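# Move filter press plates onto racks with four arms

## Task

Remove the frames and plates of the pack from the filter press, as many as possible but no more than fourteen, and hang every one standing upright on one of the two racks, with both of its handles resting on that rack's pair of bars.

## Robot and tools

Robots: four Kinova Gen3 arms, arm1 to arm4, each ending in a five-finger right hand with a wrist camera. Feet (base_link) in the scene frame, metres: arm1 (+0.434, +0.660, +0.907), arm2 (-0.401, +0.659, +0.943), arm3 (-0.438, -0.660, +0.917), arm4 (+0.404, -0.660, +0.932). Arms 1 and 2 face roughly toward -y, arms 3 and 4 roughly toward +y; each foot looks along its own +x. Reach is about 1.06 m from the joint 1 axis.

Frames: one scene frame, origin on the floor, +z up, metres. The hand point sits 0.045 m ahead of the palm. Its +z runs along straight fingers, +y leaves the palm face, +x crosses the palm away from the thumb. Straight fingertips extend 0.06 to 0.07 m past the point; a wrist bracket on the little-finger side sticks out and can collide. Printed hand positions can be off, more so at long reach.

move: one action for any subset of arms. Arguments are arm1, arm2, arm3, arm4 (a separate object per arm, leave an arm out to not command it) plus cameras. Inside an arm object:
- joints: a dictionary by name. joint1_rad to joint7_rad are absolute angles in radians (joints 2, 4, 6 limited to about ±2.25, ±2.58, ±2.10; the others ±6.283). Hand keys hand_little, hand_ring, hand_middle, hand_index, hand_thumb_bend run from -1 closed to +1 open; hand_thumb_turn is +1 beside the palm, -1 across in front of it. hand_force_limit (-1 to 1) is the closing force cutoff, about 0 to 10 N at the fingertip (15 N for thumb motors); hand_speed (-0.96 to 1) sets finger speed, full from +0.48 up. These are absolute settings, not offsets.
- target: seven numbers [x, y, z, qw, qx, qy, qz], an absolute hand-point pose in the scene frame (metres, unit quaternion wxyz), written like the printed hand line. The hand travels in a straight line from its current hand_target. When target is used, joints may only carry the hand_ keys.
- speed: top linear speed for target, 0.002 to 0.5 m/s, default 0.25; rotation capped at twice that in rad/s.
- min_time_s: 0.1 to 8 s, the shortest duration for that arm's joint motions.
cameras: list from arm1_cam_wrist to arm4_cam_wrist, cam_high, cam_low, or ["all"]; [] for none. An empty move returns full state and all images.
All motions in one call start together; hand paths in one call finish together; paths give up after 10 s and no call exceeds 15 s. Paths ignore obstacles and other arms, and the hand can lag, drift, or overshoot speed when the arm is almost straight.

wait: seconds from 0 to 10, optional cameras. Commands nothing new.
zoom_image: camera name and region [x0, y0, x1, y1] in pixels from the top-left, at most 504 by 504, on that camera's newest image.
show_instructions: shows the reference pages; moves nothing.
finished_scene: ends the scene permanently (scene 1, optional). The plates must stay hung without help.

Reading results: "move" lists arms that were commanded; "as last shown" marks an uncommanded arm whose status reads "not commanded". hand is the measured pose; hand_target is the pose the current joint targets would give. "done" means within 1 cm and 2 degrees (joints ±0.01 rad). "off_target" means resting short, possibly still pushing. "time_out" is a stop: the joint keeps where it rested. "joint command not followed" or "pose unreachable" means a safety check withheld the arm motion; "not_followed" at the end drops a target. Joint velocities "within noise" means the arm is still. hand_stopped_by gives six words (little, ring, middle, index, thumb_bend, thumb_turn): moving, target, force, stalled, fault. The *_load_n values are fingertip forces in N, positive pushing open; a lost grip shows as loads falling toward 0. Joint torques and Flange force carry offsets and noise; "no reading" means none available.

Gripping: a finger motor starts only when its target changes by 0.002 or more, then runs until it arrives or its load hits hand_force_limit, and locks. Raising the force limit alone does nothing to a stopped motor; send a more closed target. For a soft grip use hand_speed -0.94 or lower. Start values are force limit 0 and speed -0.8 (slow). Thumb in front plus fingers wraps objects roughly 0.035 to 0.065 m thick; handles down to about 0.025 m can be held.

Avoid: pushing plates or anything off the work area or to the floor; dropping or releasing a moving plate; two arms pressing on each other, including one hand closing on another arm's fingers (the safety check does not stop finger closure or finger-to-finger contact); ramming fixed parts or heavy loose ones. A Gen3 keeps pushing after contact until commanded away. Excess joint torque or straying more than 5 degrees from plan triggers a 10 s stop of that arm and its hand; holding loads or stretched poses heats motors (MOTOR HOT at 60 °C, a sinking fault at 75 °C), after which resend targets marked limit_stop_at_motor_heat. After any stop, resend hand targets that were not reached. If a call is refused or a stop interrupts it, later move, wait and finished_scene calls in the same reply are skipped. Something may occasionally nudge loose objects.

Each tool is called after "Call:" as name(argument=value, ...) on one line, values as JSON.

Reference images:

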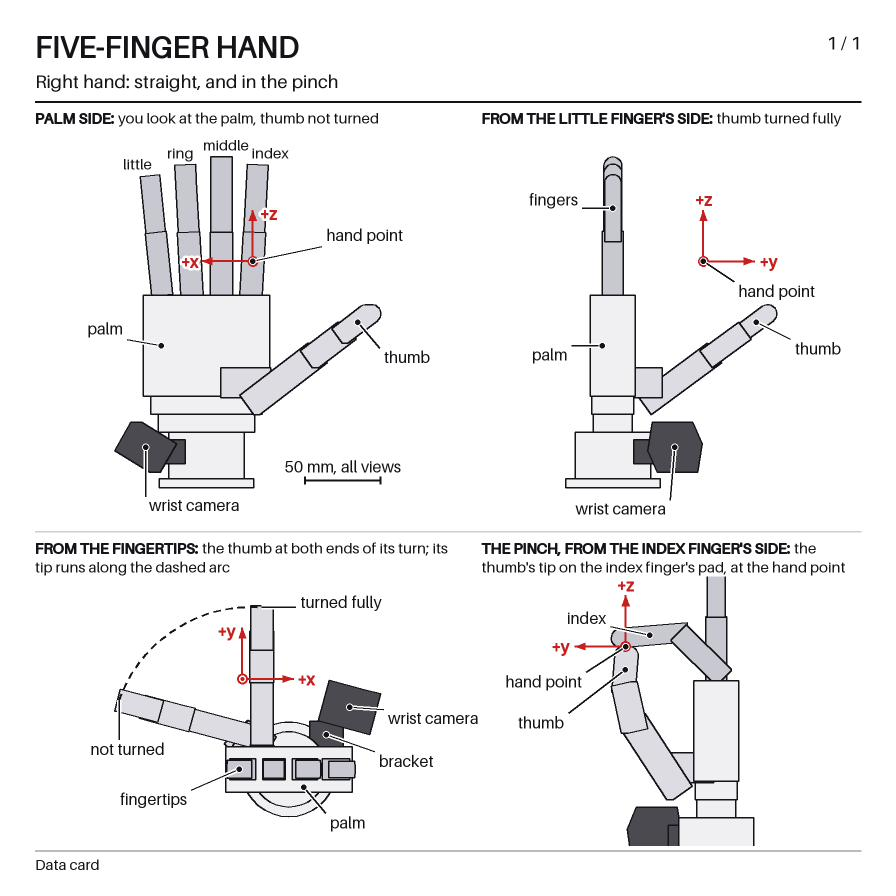

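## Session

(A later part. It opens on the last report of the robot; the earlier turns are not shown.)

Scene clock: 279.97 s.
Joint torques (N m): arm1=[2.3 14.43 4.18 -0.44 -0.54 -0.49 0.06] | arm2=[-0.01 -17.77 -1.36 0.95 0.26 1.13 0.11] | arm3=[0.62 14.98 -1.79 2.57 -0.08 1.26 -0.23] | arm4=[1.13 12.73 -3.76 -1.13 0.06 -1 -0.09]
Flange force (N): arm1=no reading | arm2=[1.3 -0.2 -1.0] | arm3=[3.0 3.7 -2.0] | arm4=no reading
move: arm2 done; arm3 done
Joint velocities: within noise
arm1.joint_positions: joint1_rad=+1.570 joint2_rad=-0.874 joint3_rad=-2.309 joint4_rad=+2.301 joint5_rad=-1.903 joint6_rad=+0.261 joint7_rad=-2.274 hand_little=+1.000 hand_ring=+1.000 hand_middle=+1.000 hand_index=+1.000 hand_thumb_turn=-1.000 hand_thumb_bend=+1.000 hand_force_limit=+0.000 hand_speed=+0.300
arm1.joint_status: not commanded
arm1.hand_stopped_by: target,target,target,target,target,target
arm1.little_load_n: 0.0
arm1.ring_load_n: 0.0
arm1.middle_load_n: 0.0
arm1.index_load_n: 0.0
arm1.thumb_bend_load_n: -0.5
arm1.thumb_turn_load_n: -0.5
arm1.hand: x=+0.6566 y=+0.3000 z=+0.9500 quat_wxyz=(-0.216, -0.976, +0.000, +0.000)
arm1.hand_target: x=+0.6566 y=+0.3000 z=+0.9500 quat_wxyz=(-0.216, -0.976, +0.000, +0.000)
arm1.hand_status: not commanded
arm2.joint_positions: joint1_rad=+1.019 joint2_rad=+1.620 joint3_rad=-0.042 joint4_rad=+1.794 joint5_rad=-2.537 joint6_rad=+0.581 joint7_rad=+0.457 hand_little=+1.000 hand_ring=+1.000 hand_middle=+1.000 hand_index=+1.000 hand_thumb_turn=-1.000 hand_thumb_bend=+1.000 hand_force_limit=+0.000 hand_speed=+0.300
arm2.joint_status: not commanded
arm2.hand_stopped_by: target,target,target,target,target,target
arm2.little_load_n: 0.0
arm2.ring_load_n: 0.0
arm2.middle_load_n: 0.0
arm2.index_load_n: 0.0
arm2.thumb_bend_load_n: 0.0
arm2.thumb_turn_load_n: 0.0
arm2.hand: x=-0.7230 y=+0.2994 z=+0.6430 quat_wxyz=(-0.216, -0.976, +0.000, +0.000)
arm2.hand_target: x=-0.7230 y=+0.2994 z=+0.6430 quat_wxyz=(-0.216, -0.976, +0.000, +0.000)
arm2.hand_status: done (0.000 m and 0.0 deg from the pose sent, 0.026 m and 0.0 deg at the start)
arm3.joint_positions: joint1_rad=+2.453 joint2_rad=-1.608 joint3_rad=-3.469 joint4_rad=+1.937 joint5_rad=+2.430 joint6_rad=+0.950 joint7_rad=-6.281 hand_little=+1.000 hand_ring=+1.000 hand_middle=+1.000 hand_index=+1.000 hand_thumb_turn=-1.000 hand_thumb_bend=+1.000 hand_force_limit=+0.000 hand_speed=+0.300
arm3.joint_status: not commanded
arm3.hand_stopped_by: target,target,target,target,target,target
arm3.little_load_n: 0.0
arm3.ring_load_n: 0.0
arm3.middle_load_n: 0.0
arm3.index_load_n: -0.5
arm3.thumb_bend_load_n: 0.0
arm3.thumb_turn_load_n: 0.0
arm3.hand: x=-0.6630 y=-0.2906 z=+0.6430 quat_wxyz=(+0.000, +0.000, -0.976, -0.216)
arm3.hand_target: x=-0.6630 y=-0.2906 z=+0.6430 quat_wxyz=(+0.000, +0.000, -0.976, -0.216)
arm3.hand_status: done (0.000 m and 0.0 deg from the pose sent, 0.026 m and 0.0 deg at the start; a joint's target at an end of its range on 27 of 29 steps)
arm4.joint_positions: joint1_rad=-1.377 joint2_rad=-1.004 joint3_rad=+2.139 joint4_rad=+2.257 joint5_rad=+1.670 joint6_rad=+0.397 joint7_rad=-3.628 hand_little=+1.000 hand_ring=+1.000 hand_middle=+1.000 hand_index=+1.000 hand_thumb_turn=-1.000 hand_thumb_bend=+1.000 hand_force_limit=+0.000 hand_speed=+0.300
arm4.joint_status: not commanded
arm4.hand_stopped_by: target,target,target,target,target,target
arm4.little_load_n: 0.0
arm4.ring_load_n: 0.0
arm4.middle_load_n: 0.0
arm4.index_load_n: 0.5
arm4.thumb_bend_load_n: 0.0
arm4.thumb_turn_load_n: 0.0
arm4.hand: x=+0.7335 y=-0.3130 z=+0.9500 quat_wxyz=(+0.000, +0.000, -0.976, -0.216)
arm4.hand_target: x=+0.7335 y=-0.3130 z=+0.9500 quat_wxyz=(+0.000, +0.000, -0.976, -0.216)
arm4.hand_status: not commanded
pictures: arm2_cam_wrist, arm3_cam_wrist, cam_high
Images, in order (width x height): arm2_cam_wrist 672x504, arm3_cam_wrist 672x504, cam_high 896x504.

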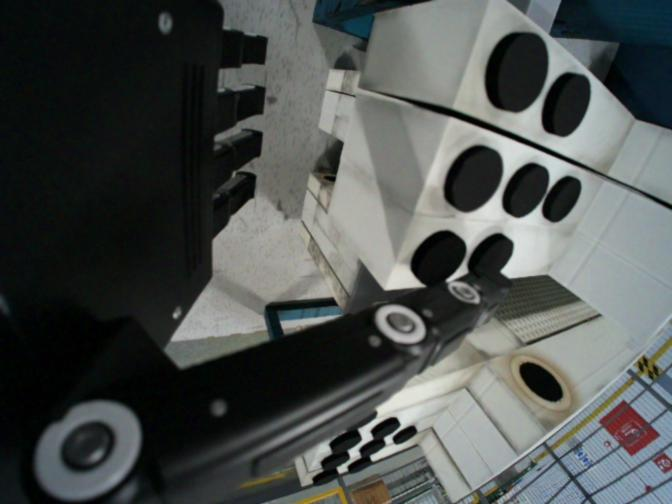

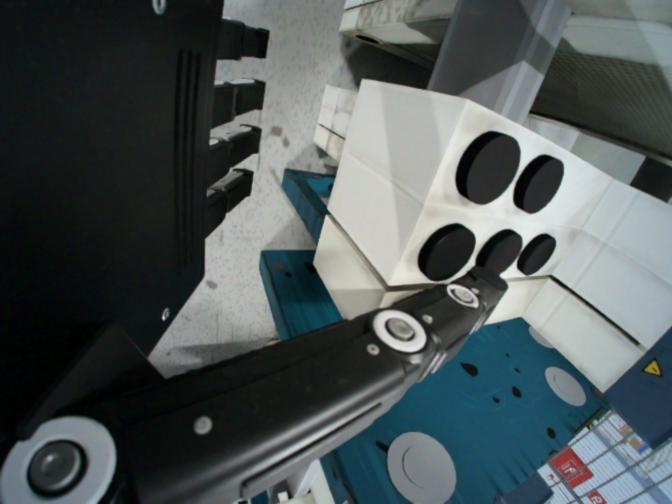

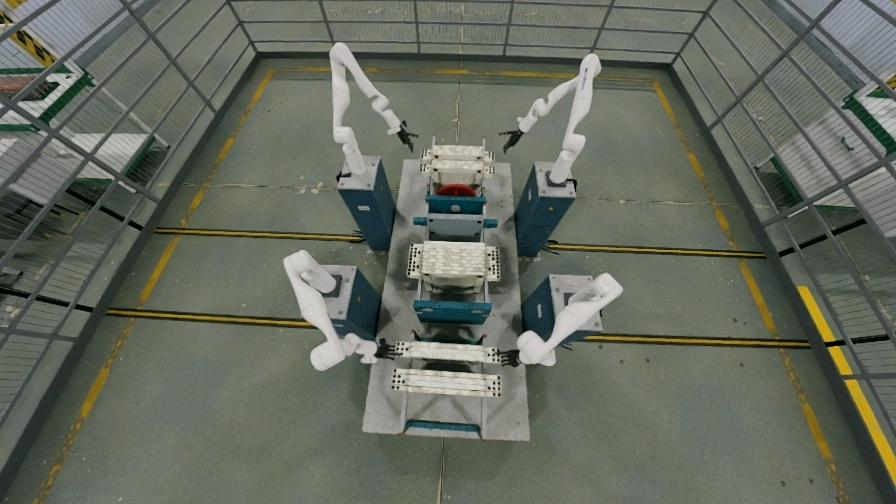

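Call:
move(arm2={"target": [-0.723, 0.310, 0.85, 0.2164, 0.9763, 0, 0], "speed": 0.15}, arm3={"target": [-0.663, -0.304, 0.85, 0, 0, 0.9763, 0.2164], "speed": 0.15}, cameras=["all"])

Call:
zoom_image(camera="cam_high", region=[380, 320, 520, 420])

Call:
zoom_image(camera="cam_high", region=[410, 130, 510, 200])

Call:
zoom_image(camera="cam_low", region=[280, 150, 640, 450])

Scene clock: 282.50 s.
Joint torques (N m): arm1=[2.34 14.46 4.15 -0.51 -0.54 -0.53 0.03] | arm2=[0.01 -16.58 -1.55 -0.27 0.12 1.13 0.11] | arm3=[0.58 13.83 -1.64 1.08 -0.02 1.22 -0.26] | arm4=[1.15 12.72 -3.77 -1.15 0.03 -0.97 -0.09]
Flange force (N): arm1=no reading | arm2=[2.1 -0.6 -0.1] | arm3=[3.2 4.5 -4.5] | arm4=no reading
move: arm2 done; arm3 done
Joint velocities: within noise
arm1.joint_positions: joint1_rad=+1.570 joint2_rad=-0.874 joint3_rad=-2.309 joint4_rad=+2.301 joint5_rad=-1.903 joint6_rad=+0.261 joint7_rad=-2.274 hand_little=+1.000 hand_ring=+1.000 hand_middle=+1.000 hand_index=+1.000 hand_thumb_turn=-1.000 hand_thumb_bend=+1.000 hand_force_limit=+0.000 hand_speed=+0.300
arm1.joint_status: not commanded
arm1.hand_stopped_by: target,target,target,target,target,target
arm1.little_load_n: 0.0
arm1.ring_load_n: 0.0
arm1.middle_load_n: 0.0
arm1.index_load_n: 0.0
arm1.thumb_bend_load_n: 0.0
arm1.thumb_turn_load_n: 0.0
arm1.hand: x=+0.6566 y=+0.3000 z=+0.9500 quat_wxyz=(-0.216, -0.976, +0.000, +0.000)
arm1.hand_target: x=+0.6566 y=+0.3000 z=+0.9500 quat_wxyz=(-0.216, -0.976, +0.000, +0.000)
arm1.hand_status: not commanded
arm2.joint_positions: joint1_rad=+1.088 joint2_rad=+1.088 joint3_rad=-0.111 joint4_rad=+2.178 joint5_rad=-2.451 joint6_rad=+0.424 joint7_rad=+0.364 hand_little=+1.000 hand_ring=+1.000 hand_middle=+1.000 hand_index=+1.000 hand_thumb_turn=-1.000 hand_thumb_bend=+1.000 hand_force_limit=+0.000 hand_speed=+0.300
arm2.joint_status: not commanded
arm2.hand_stopped_by: target,target,target,target,target,target
arm2.little_load_n: -0.5
arm2.ring_load_n: 0.0
arm2.middle_load_n: 0.0
arm2.index_load_n: 0.0
arm2.thumb_bend_load_n: 0.0
arm2.thumb_turn_load_n: 0.0
arm2.hand: x=-0.7230 y=+0.3100 z=+0.8500 quat_wxyz=(-0.216, -0.976, +0.000, +0.000)
arm2.hand_target: x=-0.7230 y=+0.3100 z=+0.8500 quat_wxyz=(-0.216, -0.976, +0.000, +0.000)
arm2.hand_status: done (0.000 m and 0.0 deg from the pose sent, 0.207 m and 0.0 deg at the start)
arm3.joint_positions: joint1_rad=+2.433 joint2_rad=-1.057 joint3_rad=-3.568 joint4_rad=+2.308 joint5_rad=+2.124 joint6_rad=+0.839 joint7_rad=-6.174 hand_little=+1.000 hand_ring=+1.000 hand_middle=+1.000 hand_index=+1.000 hand_thumb_turn=-1.000 hand_thumb_bend=+1.000 hand_force_limit=+0.000 hand_speed=+0.300
arm3.joint_status: not commanded
arm3.hand_stopped_by: target,target,target,target,target,target
arm3.little_load_n: 0.0
arm3.ring_load_n: 0.0
arm3.middle_load_n: 0.0
arm3.index_load_n: 0.0
arm3.thumb_bend_load_n: 0.0
arm3.thumb_turn_load_n: 0.0
arm3.hand: x=-0.6630 y=-0.3041 z=+0.8500 quat_wxyz=(+0.000, +0.000, -0.976, -0.216)
arm3.hand_target: x=-0.6630 y=-0.3040 z=+0.8500 quat_wxyz=(+0.000, +0.000, -0.976, -0.216)
arm3.hand_status: done (0.000 m and 0.0 deg from the pose sent, 0.207 m and 0.0 deg at the start; a joint's target at an end of its range on 10 of 58 steps)
arm4.joint_positions: joint1_rad=-1.377 joint2_rad=-1.004 joint3_rad=+2.139 joint4_rad=+2.257 joint5_rad=+1.670 joint6_rad=+0.397 joint7_rad=-3.628 hand_little=+1.000 hand_ring=+1.000 hand_middle=+1.000 hand_index=+1.000 hand_thumb_turn=-1.000 hand_thumb_bend=+1.000 hand_force_limit=+0.000 hand_speed=+0.300
arm4.joint_status: not commanded
arm4.hand_stopped_by: target,target,target,target,target,target
arm4.little_load_n: 0.0
arm4.ring_load_n: 0.0
arm4.middle_load_n: 0.0
arm4.index_load_n: 0.0
arm4.thumb_bend_load_n: 0.0
arm4.thumb_turn_load_n: 0.0
arm4.hand: x=+0.7335 y=-0.3130 z=+0.9500 quat_wxyz=(+0.000, +0.000, -0.976, -0.216)
arm4.hand_target: x=+0.7335 y=-0.3130 z=+0.9500 quat_wxyz=(+0.000, +0.000, -0.976, -0.216)
arm4.hand_status: not commanded
pictures: arm1_cam_wrist, arm2_cam_wrist, arm3_cam_wrist, arm4_cam_wrist, cam_high, cam_low
Images, in order (width x height): arm1_cam_wrist 672x504, arm2_cam_wrist 672x504, arm3_cam_wrist 672x504, arm4_cam_wrist 672x504, cam_high 896x504, cam_low 896x504.

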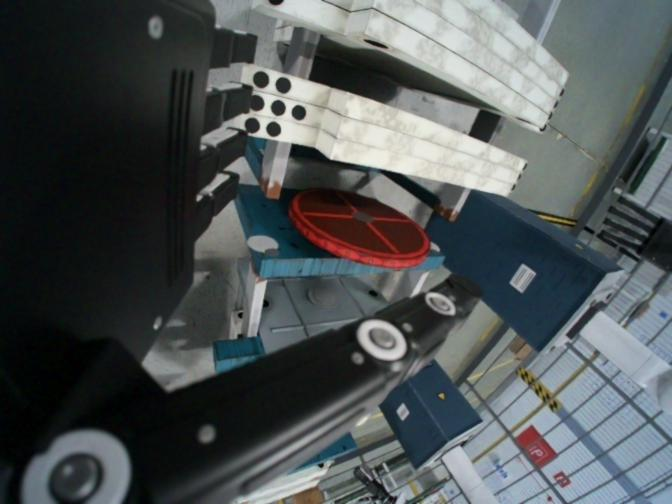

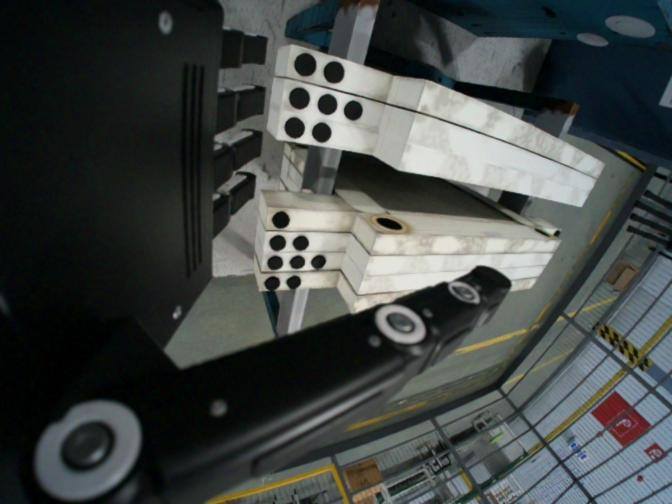

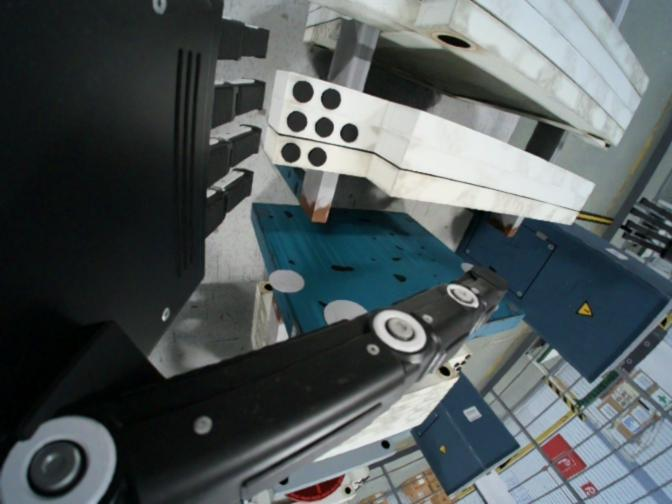

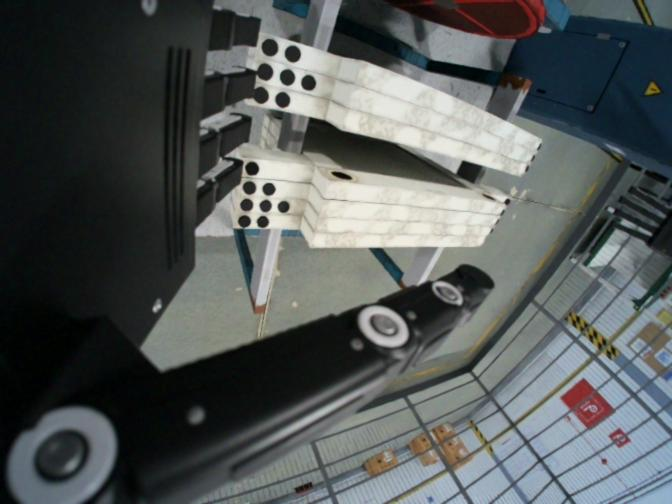

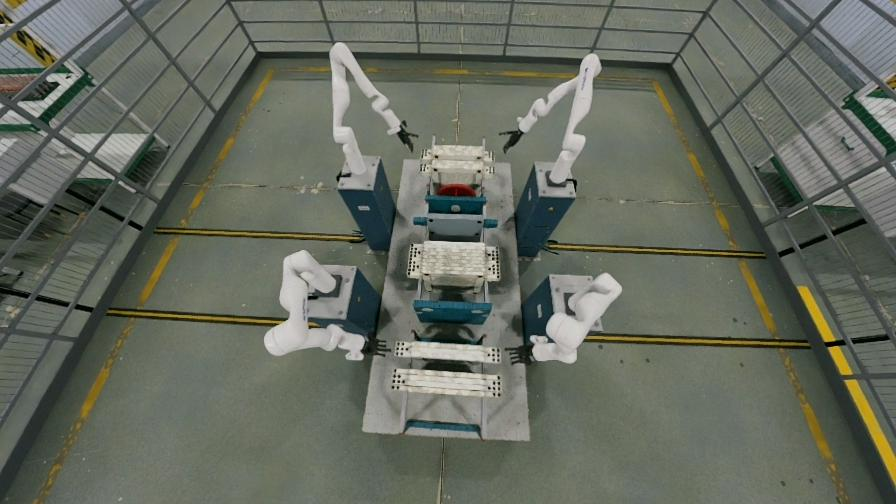

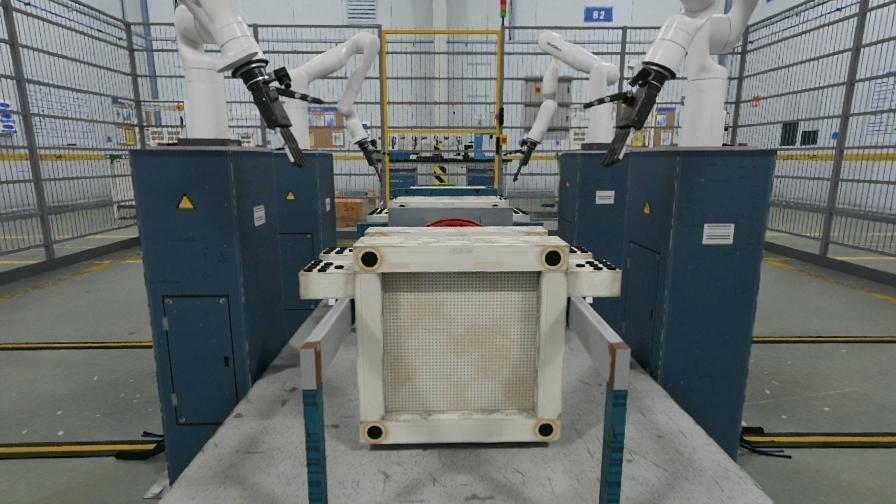

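Scaled by 3.600 from the camera's image (finer frame: 1280x720).

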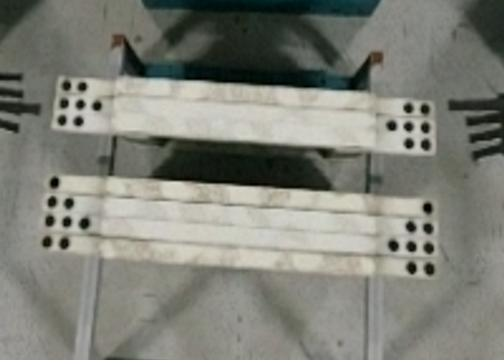

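Scaled by 5.040 from the camera's image (finer frame: 1280x720).

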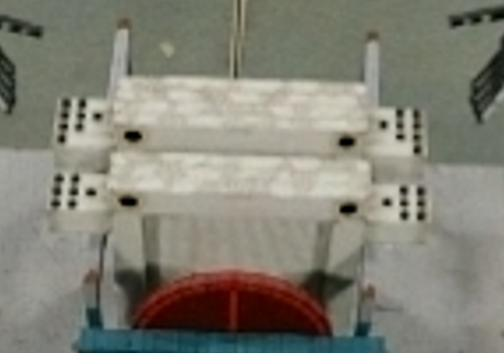

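Scaled by 1.400 from the camera's image (finer frame: 1280x720).

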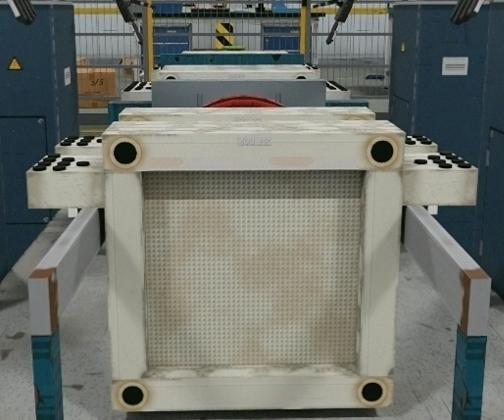

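Call:
finished_scene()

The scene is finished: the task was done.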